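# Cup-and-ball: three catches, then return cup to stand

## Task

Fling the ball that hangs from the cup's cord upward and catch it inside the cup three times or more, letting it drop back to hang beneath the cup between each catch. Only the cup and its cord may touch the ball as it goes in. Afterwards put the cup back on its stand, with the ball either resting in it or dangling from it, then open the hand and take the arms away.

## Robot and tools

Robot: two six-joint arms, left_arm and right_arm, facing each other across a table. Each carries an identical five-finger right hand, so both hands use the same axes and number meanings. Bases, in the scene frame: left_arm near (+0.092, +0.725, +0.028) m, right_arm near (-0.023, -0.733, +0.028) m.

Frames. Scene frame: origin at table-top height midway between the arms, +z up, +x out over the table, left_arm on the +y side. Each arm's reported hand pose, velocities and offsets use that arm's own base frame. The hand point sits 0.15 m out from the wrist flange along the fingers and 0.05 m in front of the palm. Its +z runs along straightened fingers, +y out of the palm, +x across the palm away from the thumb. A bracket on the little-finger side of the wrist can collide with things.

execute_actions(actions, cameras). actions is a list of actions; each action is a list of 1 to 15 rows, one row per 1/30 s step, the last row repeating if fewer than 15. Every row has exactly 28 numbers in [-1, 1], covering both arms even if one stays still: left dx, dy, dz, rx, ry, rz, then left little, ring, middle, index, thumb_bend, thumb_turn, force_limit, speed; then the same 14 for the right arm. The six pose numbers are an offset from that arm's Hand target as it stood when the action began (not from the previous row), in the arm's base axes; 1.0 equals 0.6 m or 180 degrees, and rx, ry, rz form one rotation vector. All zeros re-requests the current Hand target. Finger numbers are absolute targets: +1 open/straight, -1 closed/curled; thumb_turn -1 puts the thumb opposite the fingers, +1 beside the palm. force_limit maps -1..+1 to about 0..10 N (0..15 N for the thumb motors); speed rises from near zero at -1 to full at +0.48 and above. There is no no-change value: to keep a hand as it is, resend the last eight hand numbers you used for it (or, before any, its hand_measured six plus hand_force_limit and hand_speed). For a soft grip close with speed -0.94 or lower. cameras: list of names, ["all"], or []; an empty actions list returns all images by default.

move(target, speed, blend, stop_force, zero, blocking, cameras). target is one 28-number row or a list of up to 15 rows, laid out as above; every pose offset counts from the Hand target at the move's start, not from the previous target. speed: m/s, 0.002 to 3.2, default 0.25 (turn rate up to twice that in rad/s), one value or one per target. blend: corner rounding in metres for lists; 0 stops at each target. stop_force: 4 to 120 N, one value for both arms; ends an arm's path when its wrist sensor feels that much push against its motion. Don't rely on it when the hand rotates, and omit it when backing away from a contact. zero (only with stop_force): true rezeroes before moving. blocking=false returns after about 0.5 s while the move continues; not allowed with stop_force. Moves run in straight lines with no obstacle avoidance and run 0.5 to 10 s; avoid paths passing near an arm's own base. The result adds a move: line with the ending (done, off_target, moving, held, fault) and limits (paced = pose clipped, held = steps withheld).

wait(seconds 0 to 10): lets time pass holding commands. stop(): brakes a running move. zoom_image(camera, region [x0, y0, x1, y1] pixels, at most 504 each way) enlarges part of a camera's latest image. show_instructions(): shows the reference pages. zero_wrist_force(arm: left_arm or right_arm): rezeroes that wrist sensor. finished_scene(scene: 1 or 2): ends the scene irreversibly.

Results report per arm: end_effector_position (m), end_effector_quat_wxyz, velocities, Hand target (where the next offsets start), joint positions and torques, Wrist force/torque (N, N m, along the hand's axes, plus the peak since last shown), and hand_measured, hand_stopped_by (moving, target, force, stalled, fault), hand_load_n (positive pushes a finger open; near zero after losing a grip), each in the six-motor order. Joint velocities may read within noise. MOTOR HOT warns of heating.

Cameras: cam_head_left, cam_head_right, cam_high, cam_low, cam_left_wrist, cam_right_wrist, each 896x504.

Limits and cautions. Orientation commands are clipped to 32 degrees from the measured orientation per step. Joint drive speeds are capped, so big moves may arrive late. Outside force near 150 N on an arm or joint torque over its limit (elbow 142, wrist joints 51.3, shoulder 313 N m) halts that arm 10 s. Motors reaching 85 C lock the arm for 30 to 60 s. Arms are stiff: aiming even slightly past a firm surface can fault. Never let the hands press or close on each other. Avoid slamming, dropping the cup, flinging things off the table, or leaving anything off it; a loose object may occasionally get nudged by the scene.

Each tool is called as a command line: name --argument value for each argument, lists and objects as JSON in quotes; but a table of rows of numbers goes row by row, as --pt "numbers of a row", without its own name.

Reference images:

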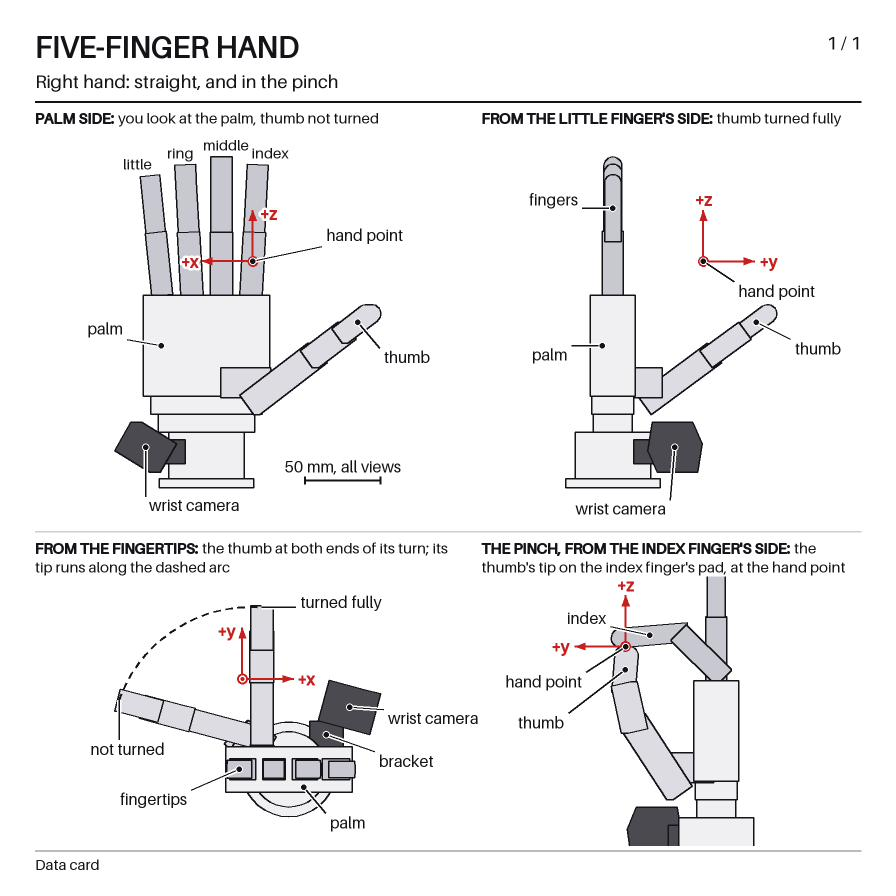

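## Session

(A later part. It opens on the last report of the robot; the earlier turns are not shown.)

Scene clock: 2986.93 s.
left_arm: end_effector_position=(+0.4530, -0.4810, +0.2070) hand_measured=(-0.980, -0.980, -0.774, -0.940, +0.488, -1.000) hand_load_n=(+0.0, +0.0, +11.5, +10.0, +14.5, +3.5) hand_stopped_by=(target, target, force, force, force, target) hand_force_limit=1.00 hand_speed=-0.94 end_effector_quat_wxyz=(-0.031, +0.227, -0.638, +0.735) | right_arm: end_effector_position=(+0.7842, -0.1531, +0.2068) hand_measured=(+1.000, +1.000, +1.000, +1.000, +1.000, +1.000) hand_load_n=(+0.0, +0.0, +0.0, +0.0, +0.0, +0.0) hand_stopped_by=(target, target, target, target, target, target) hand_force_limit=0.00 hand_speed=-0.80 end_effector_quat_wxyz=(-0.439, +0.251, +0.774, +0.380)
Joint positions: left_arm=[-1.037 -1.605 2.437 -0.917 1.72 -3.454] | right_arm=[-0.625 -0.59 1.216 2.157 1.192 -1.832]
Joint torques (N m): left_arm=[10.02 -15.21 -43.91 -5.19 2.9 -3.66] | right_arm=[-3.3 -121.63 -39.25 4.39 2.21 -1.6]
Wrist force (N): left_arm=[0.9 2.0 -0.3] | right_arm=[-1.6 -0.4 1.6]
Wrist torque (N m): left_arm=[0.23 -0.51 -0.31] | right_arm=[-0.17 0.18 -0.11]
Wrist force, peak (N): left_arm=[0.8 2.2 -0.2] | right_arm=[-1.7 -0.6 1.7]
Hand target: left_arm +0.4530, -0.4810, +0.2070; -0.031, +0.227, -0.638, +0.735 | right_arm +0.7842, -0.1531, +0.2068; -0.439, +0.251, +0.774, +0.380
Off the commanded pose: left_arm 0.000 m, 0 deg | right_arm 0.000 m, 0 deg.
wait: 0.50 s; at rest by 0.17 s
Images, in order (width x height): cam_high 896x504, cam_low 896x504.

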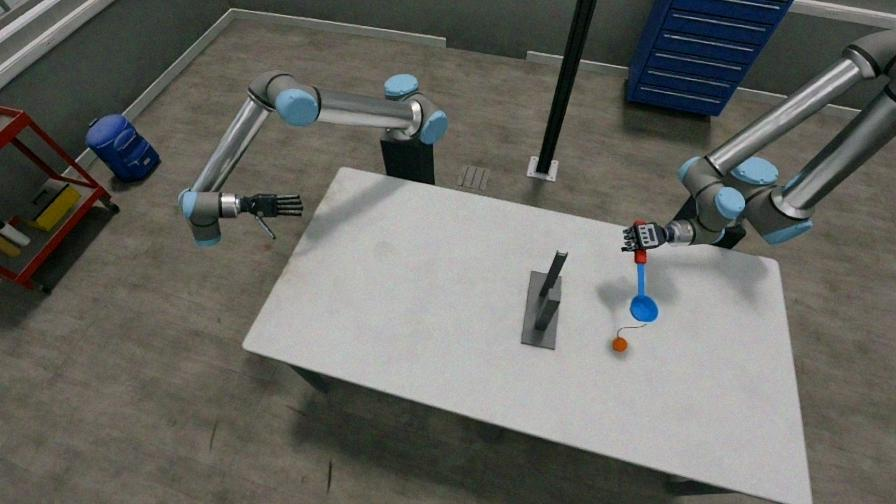

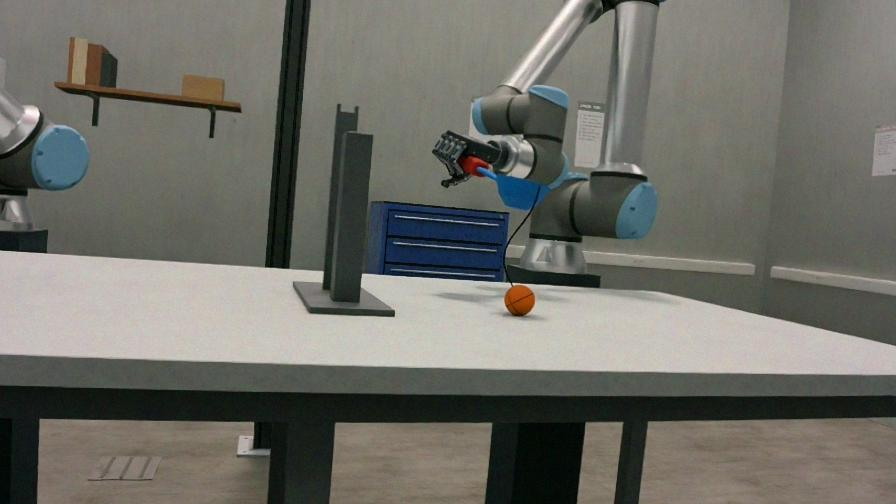

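move --pt "0.005 -0.0275 0.0083 0 0 0 -0.98 -0.98 -0.98 -0.98 -0.98 -1 1 -0.94 0 0 0 0 0 0 1 1 1 1 1 1 0 -0.8" --pt "0.005 -0.0275 0.04 0 0 0 -0.98 -0.98 -0.98 -0.98 -0.98 -1 1 -0.94 0 0 0 0 0 0 1 1 1 1 1 1 0 -0.8" --speed '[0.03, 0.005]'

wait --seconds 0.2 --cameras '["cam_low", "cam_high"]'

zoom_image --camera "cam_low" --region '[440, 140, 640, 330]'

zoom_image --camera "cam_high" --region '[580, 200, 740, 360]'

wait --seconds 0.2 --cameras '["cam_low", "cam_high"]'

zoom_image --camera "cam_low" --region '[440, 140, 640, 330]'

zoom_image --camera "cam_high" --region '[580, 200, 740, 360]'

wait --seconds 0.2 --cameras '["cam_low", "cam_high"]'

zoom_image --camera "cam_low" --region '[440, 140, 640, 330]'

zoom_image --camera "cam_high" --region '[580, 200, 740, 360]'

Scene clock: 3015.07 s.
left_arm: end_effector_position=(+0.4560, -0.4975, +0.2309) hand_measured=(-0.980, -0.980, -0.774, -0.940, +0.488, -1.000) hand_load_n=(+0.0, +0.0, +11.0, +10.0, +15.0, +3.0) hand_stopped_by=(target, target, force, force, force, target) hand_force_limit=1.00 hand_speed=-0.94 end_effector_quat_wxyz=(-0.031, +0.227, -0.638, +0.735) | right_arm: end_effector_position=(+0.7842, -0.1531, +0.2068) hand_measured=(+1.000, +1.000, +1.000, +1.000, +1.000, +1.000) hand_load_n=(+0.0, +0.0, +0.0, +0.0, +0.0, +0.0) hand_stopped_by=(target, target, target, target, target, target) hand_force_limit=0.00 hand_speed=-0.80 end_effector_quat_wxyz=(-0.439, +0.251, +0.774, +0.380)
Joint positions: left_arm=[-1.052 -1.625 2.395 -0.855 1.705 -3.453] | right_arm=[-0.625 -0.59 1.216 2.157 1.192 -1.832]
Joint torques (N m): left_arm=[-18.24 -38.58 -46.97 -0.95 -2.55 4.21] | right_arm=[-3.46 -121.65 -39.95 4.36 2.19 -1.56]
Wrist force (N): left_arm=[0.3 2.4 -0.1] | right_arm=[-1.6 -0.6 1.8]
Wrist torque (N m): left_arm=[0.23 -0.47 -0.78] | right_arm=[-0.20 0.16 -0.11]
Wrist force, peak (N): left_arm=[0.4 2.8 0.1] | right_arm=[-1.7 -0.7 1.8]
Hand target: left_arm +0.4560, -0.4975, +0.2310; -0.031, +0.227, -0.638, +0.735 | right_arm +0.7842, -0.1531, +0.2068; -0.439, +0.251, +0.774, +0.380
Off the commanded pose: left_arm 0.000 m, 0 deg | right_arm 0.000 m, 0 deg.
move: done

Scene clock: 3015.27 s.
left_arm: end_effector_position=(+0.4560, -0.4975, +0.2310) hand_measured=(-0.980, -0.980, -0.774, -0.940, +0.488, -1.000) hand_load_n=(+0.0, +0.0, +11.0, +9.5, +15.0, +3.5) hand_stopped_by=(target, target, force, force, force, target) hand_force_limit=1.00 hand_speed=-0.94 end_effector_quat_wxyz=(-0.031, +0.227, -0.638, +0.735) | right_arm: end_effector_position=(+0.7842, -0.1531, +0.2068) hand_measured=(+1.000, +1.000, +1.000, +1.000, +1.000, +1.000) hand_load_n=(+0.0, +0.0, +0.0, +0.0, +0.0, +0.0) hand_stopped_by=(target, target, target, target, target, target) hand_force_limit=0.00 hand_speed=-0.80 end_effector_quat_wxyz=(-0.439, +0.251, +0.774, +0.380)
Joint positions: left_arm=[-1.052 -1.625 2.395 -0.855 1.705 -3.453] | right_arm=[-0.625 -0.59 1.216 2.157 1.192 -1.832]
Joint torques (N m): left_arm=[-16.72 -36.05 -46.43 -1.41 -2.58 4.1] | right_arm=[-3.34 -122.44 -39.76 4.28 2.32 -1.68]
Wrist force (N): left_arm=[0.3 2.5 0.1] | right_arm=[-1.2 -0.2 1.5]
Wrist torque (N m): left_arm=[0.24 -0.46 -0.78] | right_arm=[-0.13 0.11 -0.08]
Wrist force, peak (N): left_arm=[0.7 2.6 -0.1] | right_arm=[-1.6 -0.7 1.5]
Hand target: left_arm +0.4560, -0.4975, +0.2310; -0.031, +0.227, -0.638, +0.735 | right_arm +0.7842, -0.1531, +0.2068; -0.439, +0.251, +0.774, +0.380
Off the commanded pose: left_arm 0.000 m, 0 deg | right_arm 0.000 m, 0 deg.
wait: 0.20 s; at rest by 0.17 s
Images, in order (width x height): cam_high 896x504, cam_low 896x504.

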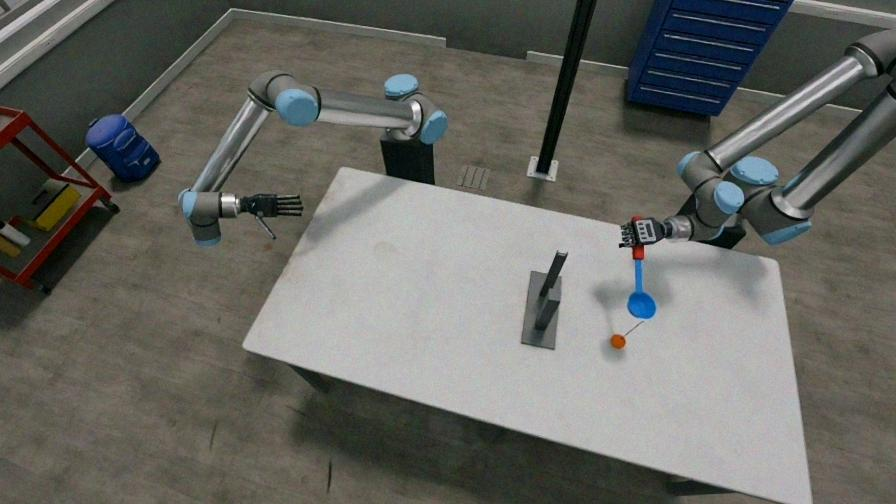

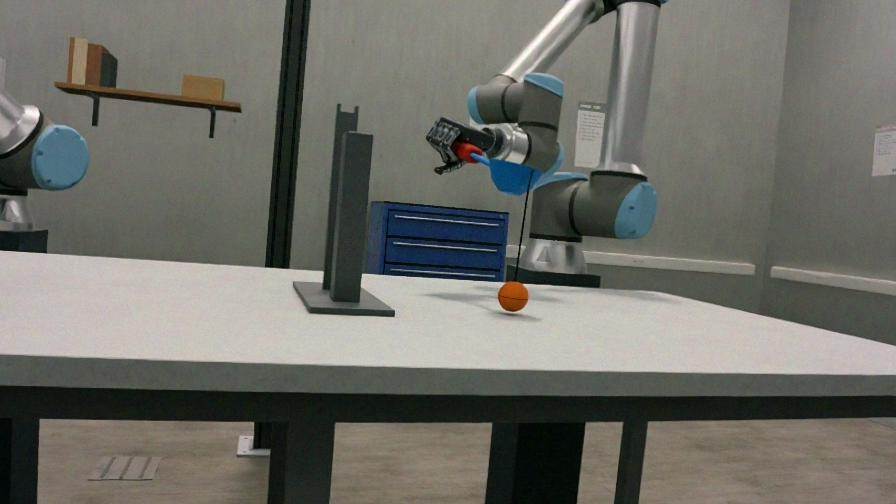

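Scaled by 2.520.

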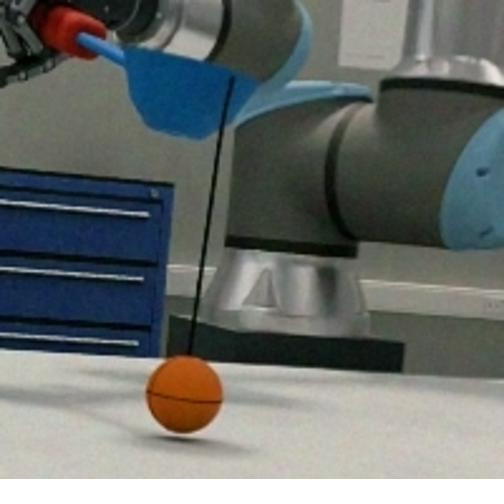

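Scaled by 3.150.

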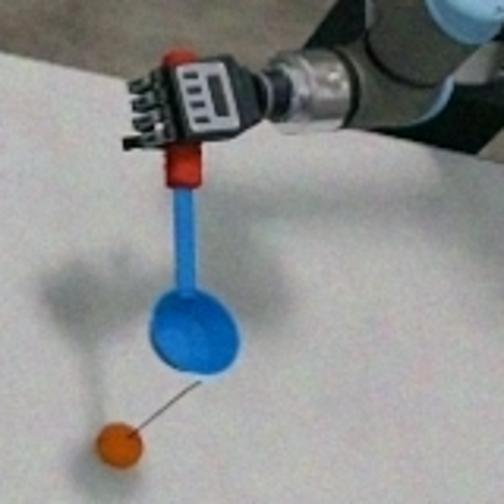

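Scene clock: 3015.47 s.
left_arm: end_effector_position=(+0.4560, -0.4975, +0.2310) hand_measured=(-0.980, -0.980, -0.774, -0.940, +0.488, -1.000) hand_load_n=(+0.0, +0.0, +11.5, +10.0, +15.0, +3.0) hand_stopped_by=(target, target, force, force, force, target) hand_force_limit=1.00 hand_speed=-0.94 end_effector_quat_wxyz=(-0.031, +0.227, -0.638, +0.735) | right_arm: end_effector_position=(+0.7842, -0.1531, +0.2068) hand_measured=(+1.000, +1.000, +1.000, +1.000, +1.000, +1.000) hand_load_n=(+0.0, +0.0, +0.0, +0.0, +0.0, -0.5) hand_stopped_by=(target, target, target, target, target, target) hand_force_limit=0.00 hand_speed=-0.80 end_effector_quat_wxyz=(-0.439, +0.251, +0.774, +0.380)
Joint positions: left_arm=[-1.052 -1.625 2.395 -0.855 1.705 -3.453] | right_arm=[-0.625 -0.59 1.216 2.157 1.192 -1.832]
Joint torques (N m): left_arm=[-16.79 -36.06 -46.44 -1.53 -2.6 4.09] | right_arm=[-3.25 -122.71 -40.17 4.39 2.05 -1.63]
Wrist force (N): left_arm=[0.6 2.7 0.1] | right_arm=[-1.4 -0.3 1.8]
Wrist torque (N m): left_arm=[0.25 -0.50 -0.75] | right_arm=[-0.16 0.14 -0.09]
Wrist force, peak (N): left_arm=[0.6 2.7 0.1] | right_arm=[-1.3 -0.2 2.0]
Hand target: left_arm +0.4560, -0.4975, +0.2310; -0.031, +0.227, -0.638, +0.735 | right_arm +0.7842, -0.1531, +0.2068; -0.439, +0.251, +0.774, +0.380
Off the commanded pose: left_arm 0.000 m, 0 deg | right_arm 0.000 m, 0 deg.
wait: 0.20 s; at rest by 0.17 s
Images, in order (width x height): cam_high 896x504, cam_low 896x504.

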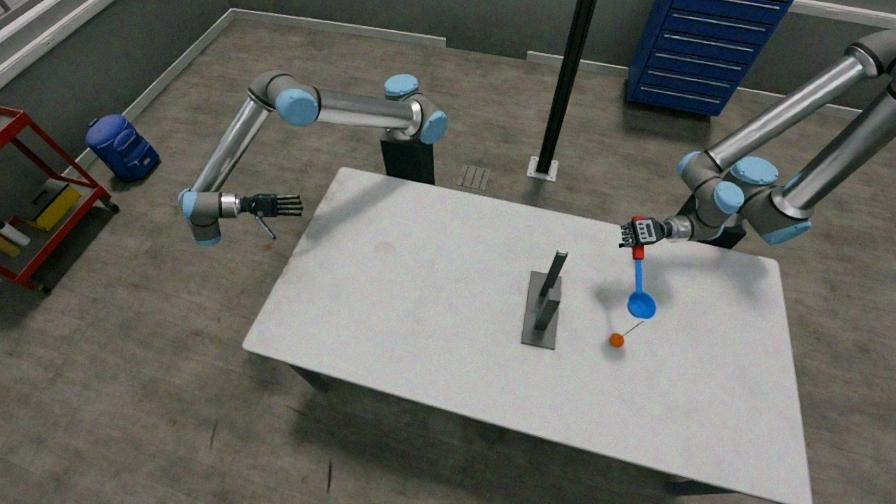

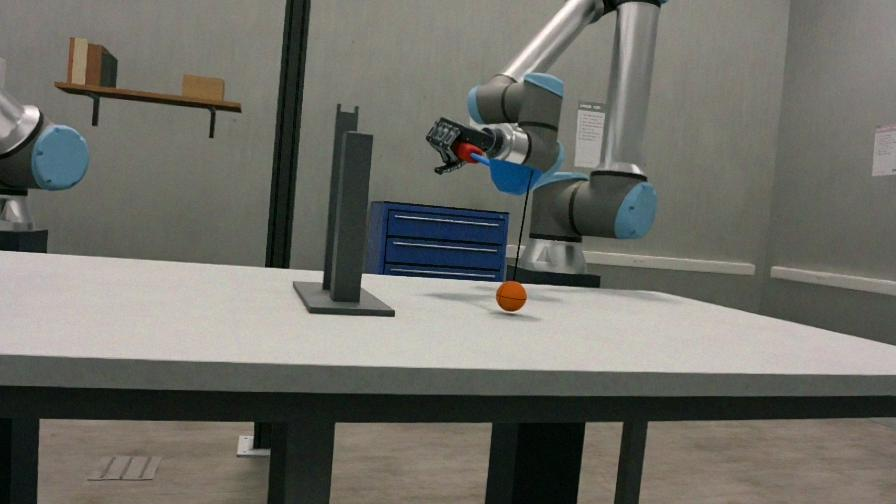

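Scaled by 2.520.

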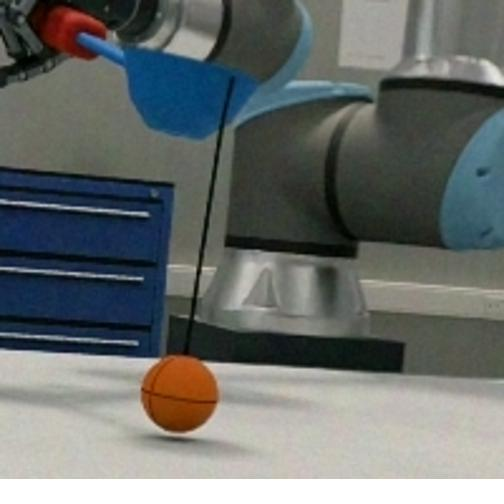

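Scaled by 3.150.

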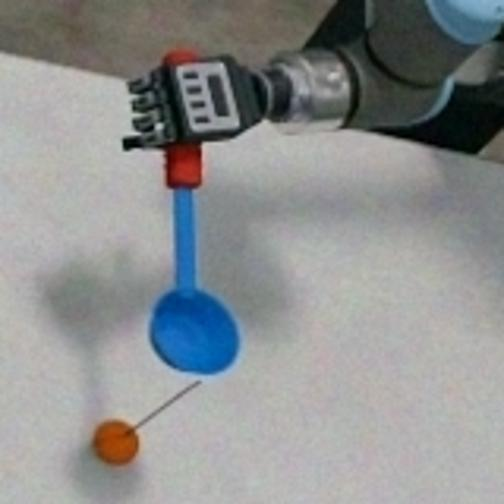

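Scene clock: 3015.67 s.
left_arm: end_effector_position=(+0.4560, -0.4975, +0.2310) hand_measured=(-0.980, -0.980, -0.774, -0.940, +0.488, -1.000) hand_load_n=(+0.0, +0.0, +11.5, +10.0, +14.5, +3.5) hand_stopped_by=(target, target, force, force, force, target) hand_force_limit=1.00 hand_speed=-0.94 end_effector_quat_wxyz=(-0.031, +0.227, -0.638, +0.735) | right_arm: end_effector_position=(+0.7842, -0.1531, +0.2068) hand_measured=(+1.000, +1.000, +1.000, +1.000, +1.000, +1.000) hand_load_n=(+0.0, +0.0, +0.0, +0.0, +0.0, +0.0) hand_stopped_by=(target, target, target, target, target, target) hand_force_limit=0.00 hand_speed=-0.80 end_effector_quat_wxyz=(-0.439, +0.251, +0.774, +0.380)
Joint positions: left_arm=[-1.052 -1.625 2.395 -0.855 1.705 -3.453] | right_arm=[-0.625 -0.59 1.216 2.157 1.192 -1.832]
Joint torques (N m): left_arm=[-16.33 -34.9 -46.52 -1.67 -2.3 4.28] | right_arm=[-2.45 -122.02 -39.81 4.31 2.16 -1.64]
Wrist force (N): left_arm=[0.5 2.7 0.1] | right_arm=[-1.5 -0.4 1.8]
Wrist torque (N m): left_arm=[0.26 -0.50 -0.76] | right_arm=[-0.18 0.16 -0.11]
Wrist force, peak (N): left_arm=[0.5 2.7 0.1] | right_arm=[-1.5 -0.4 1.8]
Hand target: left_arm +0.4560, -0.4975, +0.2310; -0.031, +0.227, -0.638, +0.735 | right_arm +0.7842, -0.1531, +0.2068; -0.439, +0.251, +0.774, +0.380
Off the commanded pose: left_arm 0.000 m, 0 deg | right_arm 0.000 m, 0 deg.
wait: 0.20 s; at rest by 0.17 s
Images, in order (width x height): cam_high 896x504, cam_low 896x504.

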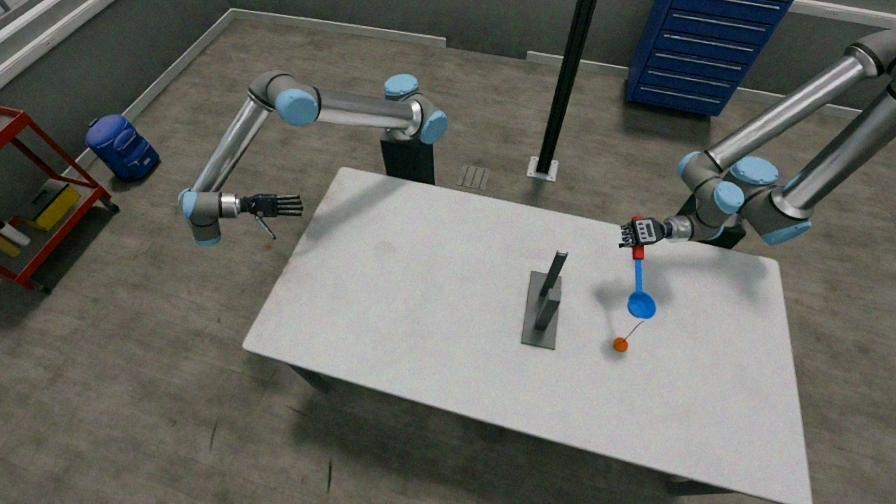

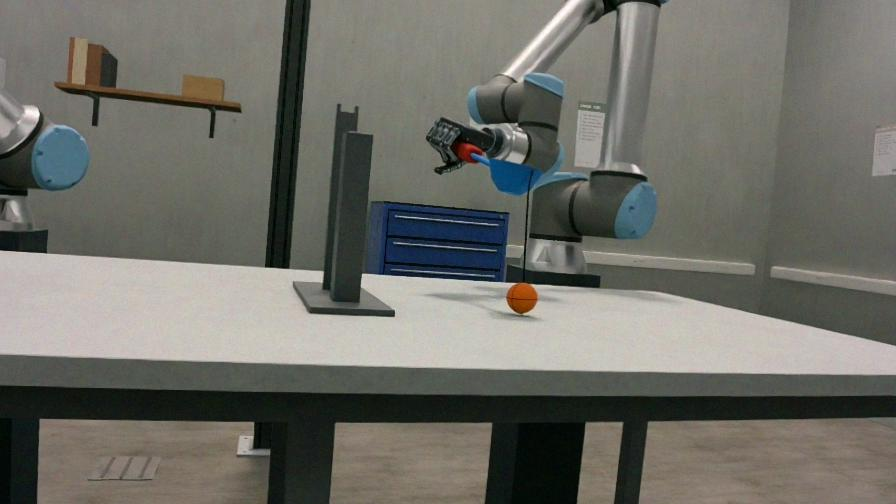

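Scaled by 2.520.

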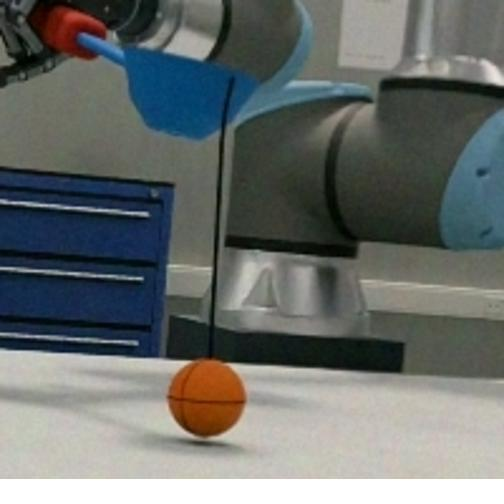

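Scaled by 3.150.

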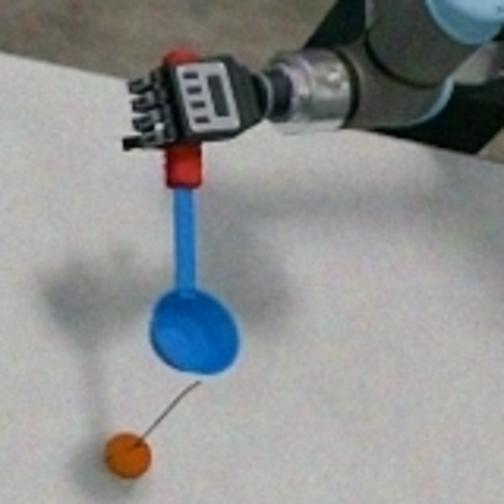

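move --target '[0,0,-0.04,0,0,0,-0.98,-0.98,-0.98,-0.98,-0.98,-1,1,-0.94,0,0,0,0,0,0,1,1,1,1,1,1,0,-0.8]' --speed 0.012

wait --seconds 2.0 --cameras '["cam_low", "cam_high"]'

zoom_image --camera "cam_low" --region '[440, 140, 640, 330]'

zoom_image --camera "cam_high" --region '[580, 200, 740, 360]'

wait --seconds 2.0 --cameras '["cam_low", "cam_high"]'

zoom_image --camera "cam_low" --region '[440, 140, 640, 330]'

zoom_image --camera "cam_high" --region '[580, 200, 740, 360]'

Scene clock: 3049.47 s.
left_arm: end_effector_position=(+0.4560, -0.4975, +0.2071) hand_measured=(-0.980, -0.980, -0.774, -0.940, +0.488, -1.000) hand_load_n=(+0.0, +0.0, +11.5, +9.5, +14.5, +3.5) hand_stopped_by=(target, target, force, force, force, target) hand_force_limit=1.00 hand_speed=-0.94 end_effector_quat_wxyz=(-0.031, +0.227, -0.638, +0.735) | right_arm: end_effector_position=(+0.7842, -0.1531, +0.2068) hand_measured=(+1.000, +1.000, +1.000, +1.000, +1.000, +1.000) hand_load_n=(+0.0, +0.0, +0.0, +0.0, +0.0, +0.0) hand_stopped_by=(target, target, target, target, target, target) hand_force_limit=0.00 hand_speed=-0.80 end_effector_quat_wxyz=(-0.439, +0.251, +0.774, +0.380)
Joint positions: left_arm=[-1.052 -1.583 2.416 -0.917 1.705 -3.453] | right_arm=[-0.625 -0.59 1.216 2.157 1.192 -1.832]
Joint torques (N m): left_arm=[-14.05 -11.78 -20.57 -4.63 -2.57 3.11] | right_arm=[-3.59 -122.38 -39.8 4.4 1.95 -1.61]
Wrist force (N): left_arm=[0.5 2.1 -0.4] | right_arm=[-1.5 -0.2 1.7]
Wrist torque (N m): left_arm=[0.27 -0.42 -0.67] | right_arm=[-0.15 0.17 -0.10]
Wrist force, peak (N): left_arm=[0.5 3.1 0.1] | right_arm=[-2.0 -0.4 1.7]
Hand target: left_arm +0.4560, -0.4975, +0.2070; -0.031, +0.227, -0.638, +0.735 | right_arm +0.7842, -0.1531, +0.2068; -0.439, +0.251, +0.774, +0.380
Off the commanded pose: left_arm 0.000 m, 0 deg | right_arm 0.000 m, 0 deg.
move: done

Scene clock: 3051.47 s.
left_arm: end_effector_position=(+0.4560, -0.4975, +0.2070) hand_measured=(-0.980, -0.980, -0.774, -0.940, +0.488, -1.000) hand_load_n=(+0.0, +0.0, +11.5, +9.5, +14.5, +3.0) hand_stopped_by=(target, target, force, force, force, target) hand_force_limit=1.00 hand_speed=-0.94 end_effector_quat_wxyz=(-0.031, +0.227, -0.638, +0.735) | right_arm: end_effector_position=(+0.7842, -0.1531, +0.2068) hand_measured=(+1.000, +1.000, +1.000, +1.000, +1.000, +1.000) hand_load_n=(+0.0, +0.0, +0.0, +0.0, +0.0, +0.0) hand_stopped_by=(target, target, target, target, target, target) hand_force_limit=0.00 hand_speed=-0.80 end_effector_quat_wxyz=(-0.439, +0.251, +0.774, +0.380)
Joint positions: left_arm=[-1.052 -1.583 2.416 -0.918 1.705 -3.453] | right_arm=[-0.625 -0.59 1.216 2.157 1.192 -1.832]
Joint torques (N m): left_arm=[-13.32 -17.01 -20.11 -5.27 -2.39 1.93] | right_arm=[-3.16 -123.14 -39.77 4.26 2.22 -1.64]
Wrist force (N): left_arm=[0.8 2.0 -0.3] | right_arm=[-1.4 -0.5 1.5]
Wrist torque (N m): left_arm=[0.24 -0.48 -0.65] | right_arm=[-0.18 0.16 -0.11]
Wrist force, peak (N): left_arm=[0.8 2.2 -0.6] | right_arm=[-1.6 -0.3 1.8]
Hand target: left_arm +0.4560, -0.4975, +0.2070; -0.031, +0.227, -0.638, +0.735 | right_arm +0.7842, -0.1531, +0.2068; -0.439, +0.251, +0.774, +0.380
Off the commanded pose: left_arm 0.000 m, 0 deg | right_arm 0.000 m, 0 deg.
wait: 2.00 s; at rest by 0.17 s
Images, in order (width x height): cam_high 896x504, cam_low 896x504.

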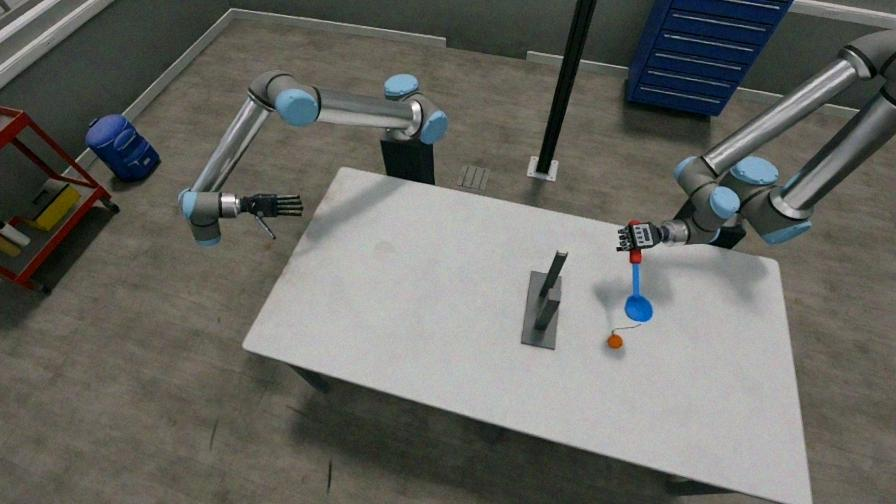

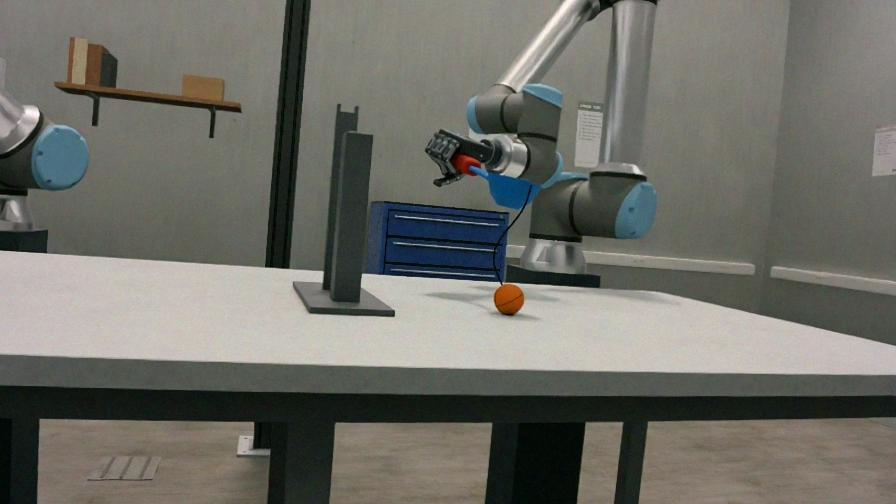

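Scaled by 2.520.

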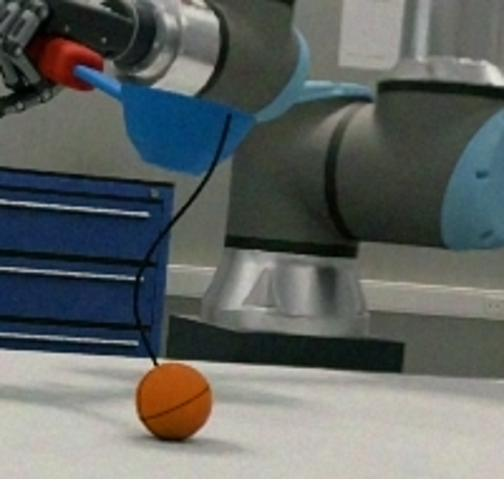

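Scaled by 3.150.

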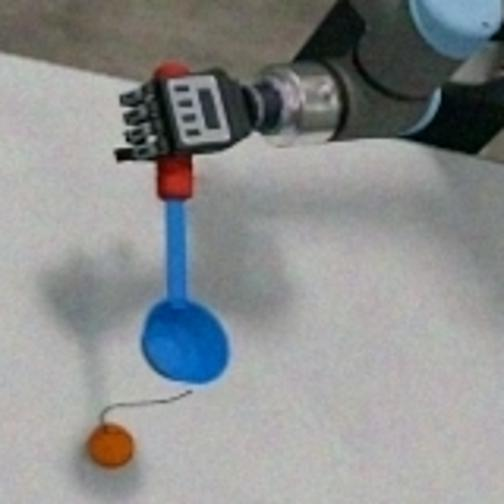

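Scene clock: 3053.47 s.
left_arm: end_effector_position=(+0.4560, -0.4975, +0.2070) hand_measured=(-0.980, -0.980, -0.774, -0.940, +0.488, -1.000) hand_load_n=(+0.0, +0.0, +11.5, +10.0, +14.5, +3.0) hand_stopped_by=(target, target, force, force, force, target) hand_force_limit=1.00 hand_speed=-0.94 end_effector_quat_wxyz=(-0.031, +0.227, -0.638, +0.735) | right_arm: end_effector_position=(+0.7842, -0.1531, +0.2068) hand_measured=(+1.000, +1.000, +1.000, +1.000, +1.000, +1.000) hand_load_n=(+0.0, +0.0, +0.0, +0.0, +0.0, +0.0) hand_stopped_by=(target, target, target, target, target, target) hand_force_limit=0.00 hand_speed=-0.80 end_effector_quat_wxyz=(-0.439, +0.251, +0.774, +0.380)
Joint positions: left_arm=[-1.052 -1.583 2.416 -0.918 1.705 -3.453] | right_arm=[-0.625 -0.59 1.216 2.157 1.192 -1.832]
Joint torques (N m): left_arm=[-9.05 -16.69 -19.78 -5.25 -1.55 0.16] | right_arm=[-2.81 -122.87 -39.66 4.24 1.92 -1.57]
Wrist force (N): left_arm=[1.0 1.9 -0.4] | right_arm=[-1.6 -0.2 1.8]
Wrist torque (N m): left_arm=[0.24 -0.49 -0.65] | right_arm=[-0.14 0.17 -0.10]
Wrist force, peak (N): left_arm=[0.6 2.0 -0.6] | right_arm=[-1.5 -0.7 1.8]
Hand target: left_arm +0.4560, -0.4975, +0.2070; -0.031, +0.227, -0.638, +0.735 | right_arm +0.7842, -0.1531, +0.2068; -0.439, +0.251, +0.774, +0.380
Off the commanded pose: left_arm 0.000 m, 0 deg | right_arm 0.000 m, 0 deg.
wait: 2.00 s; at rest by 0.17 s
Images, in order (width x height): cam_high 896x504, cam_low 896x504.

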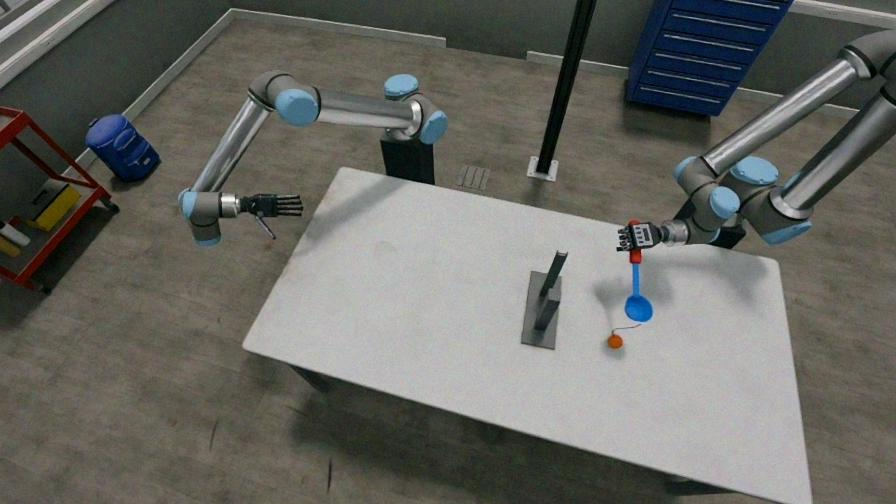

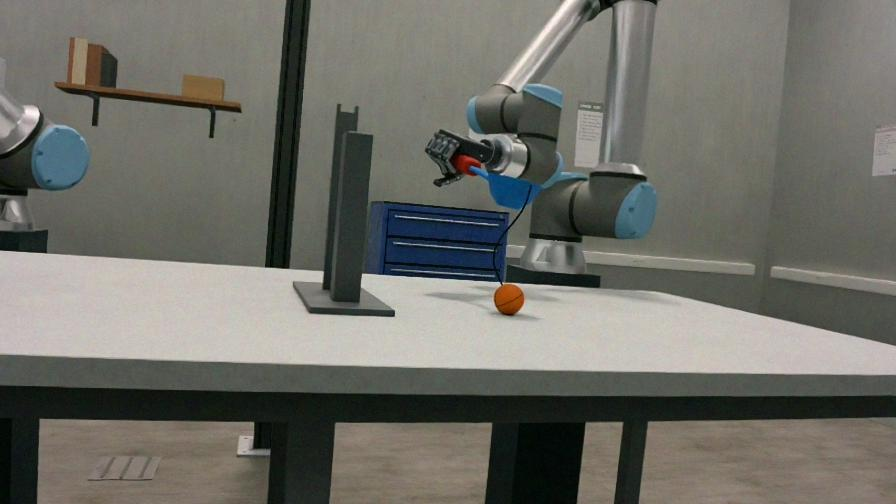

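Scaled by 2.520.

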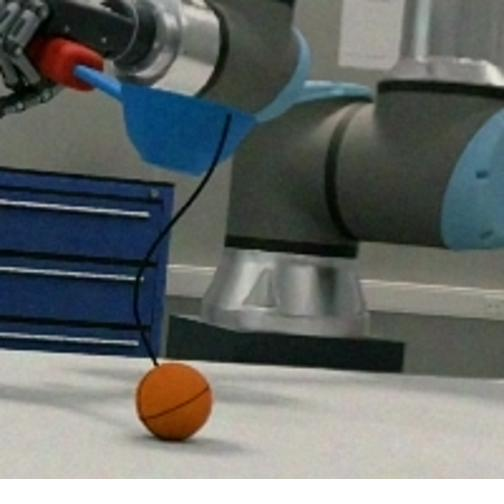

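Scaled by 3.150.

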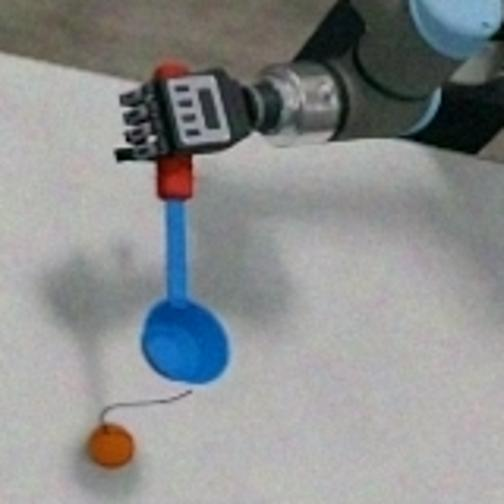

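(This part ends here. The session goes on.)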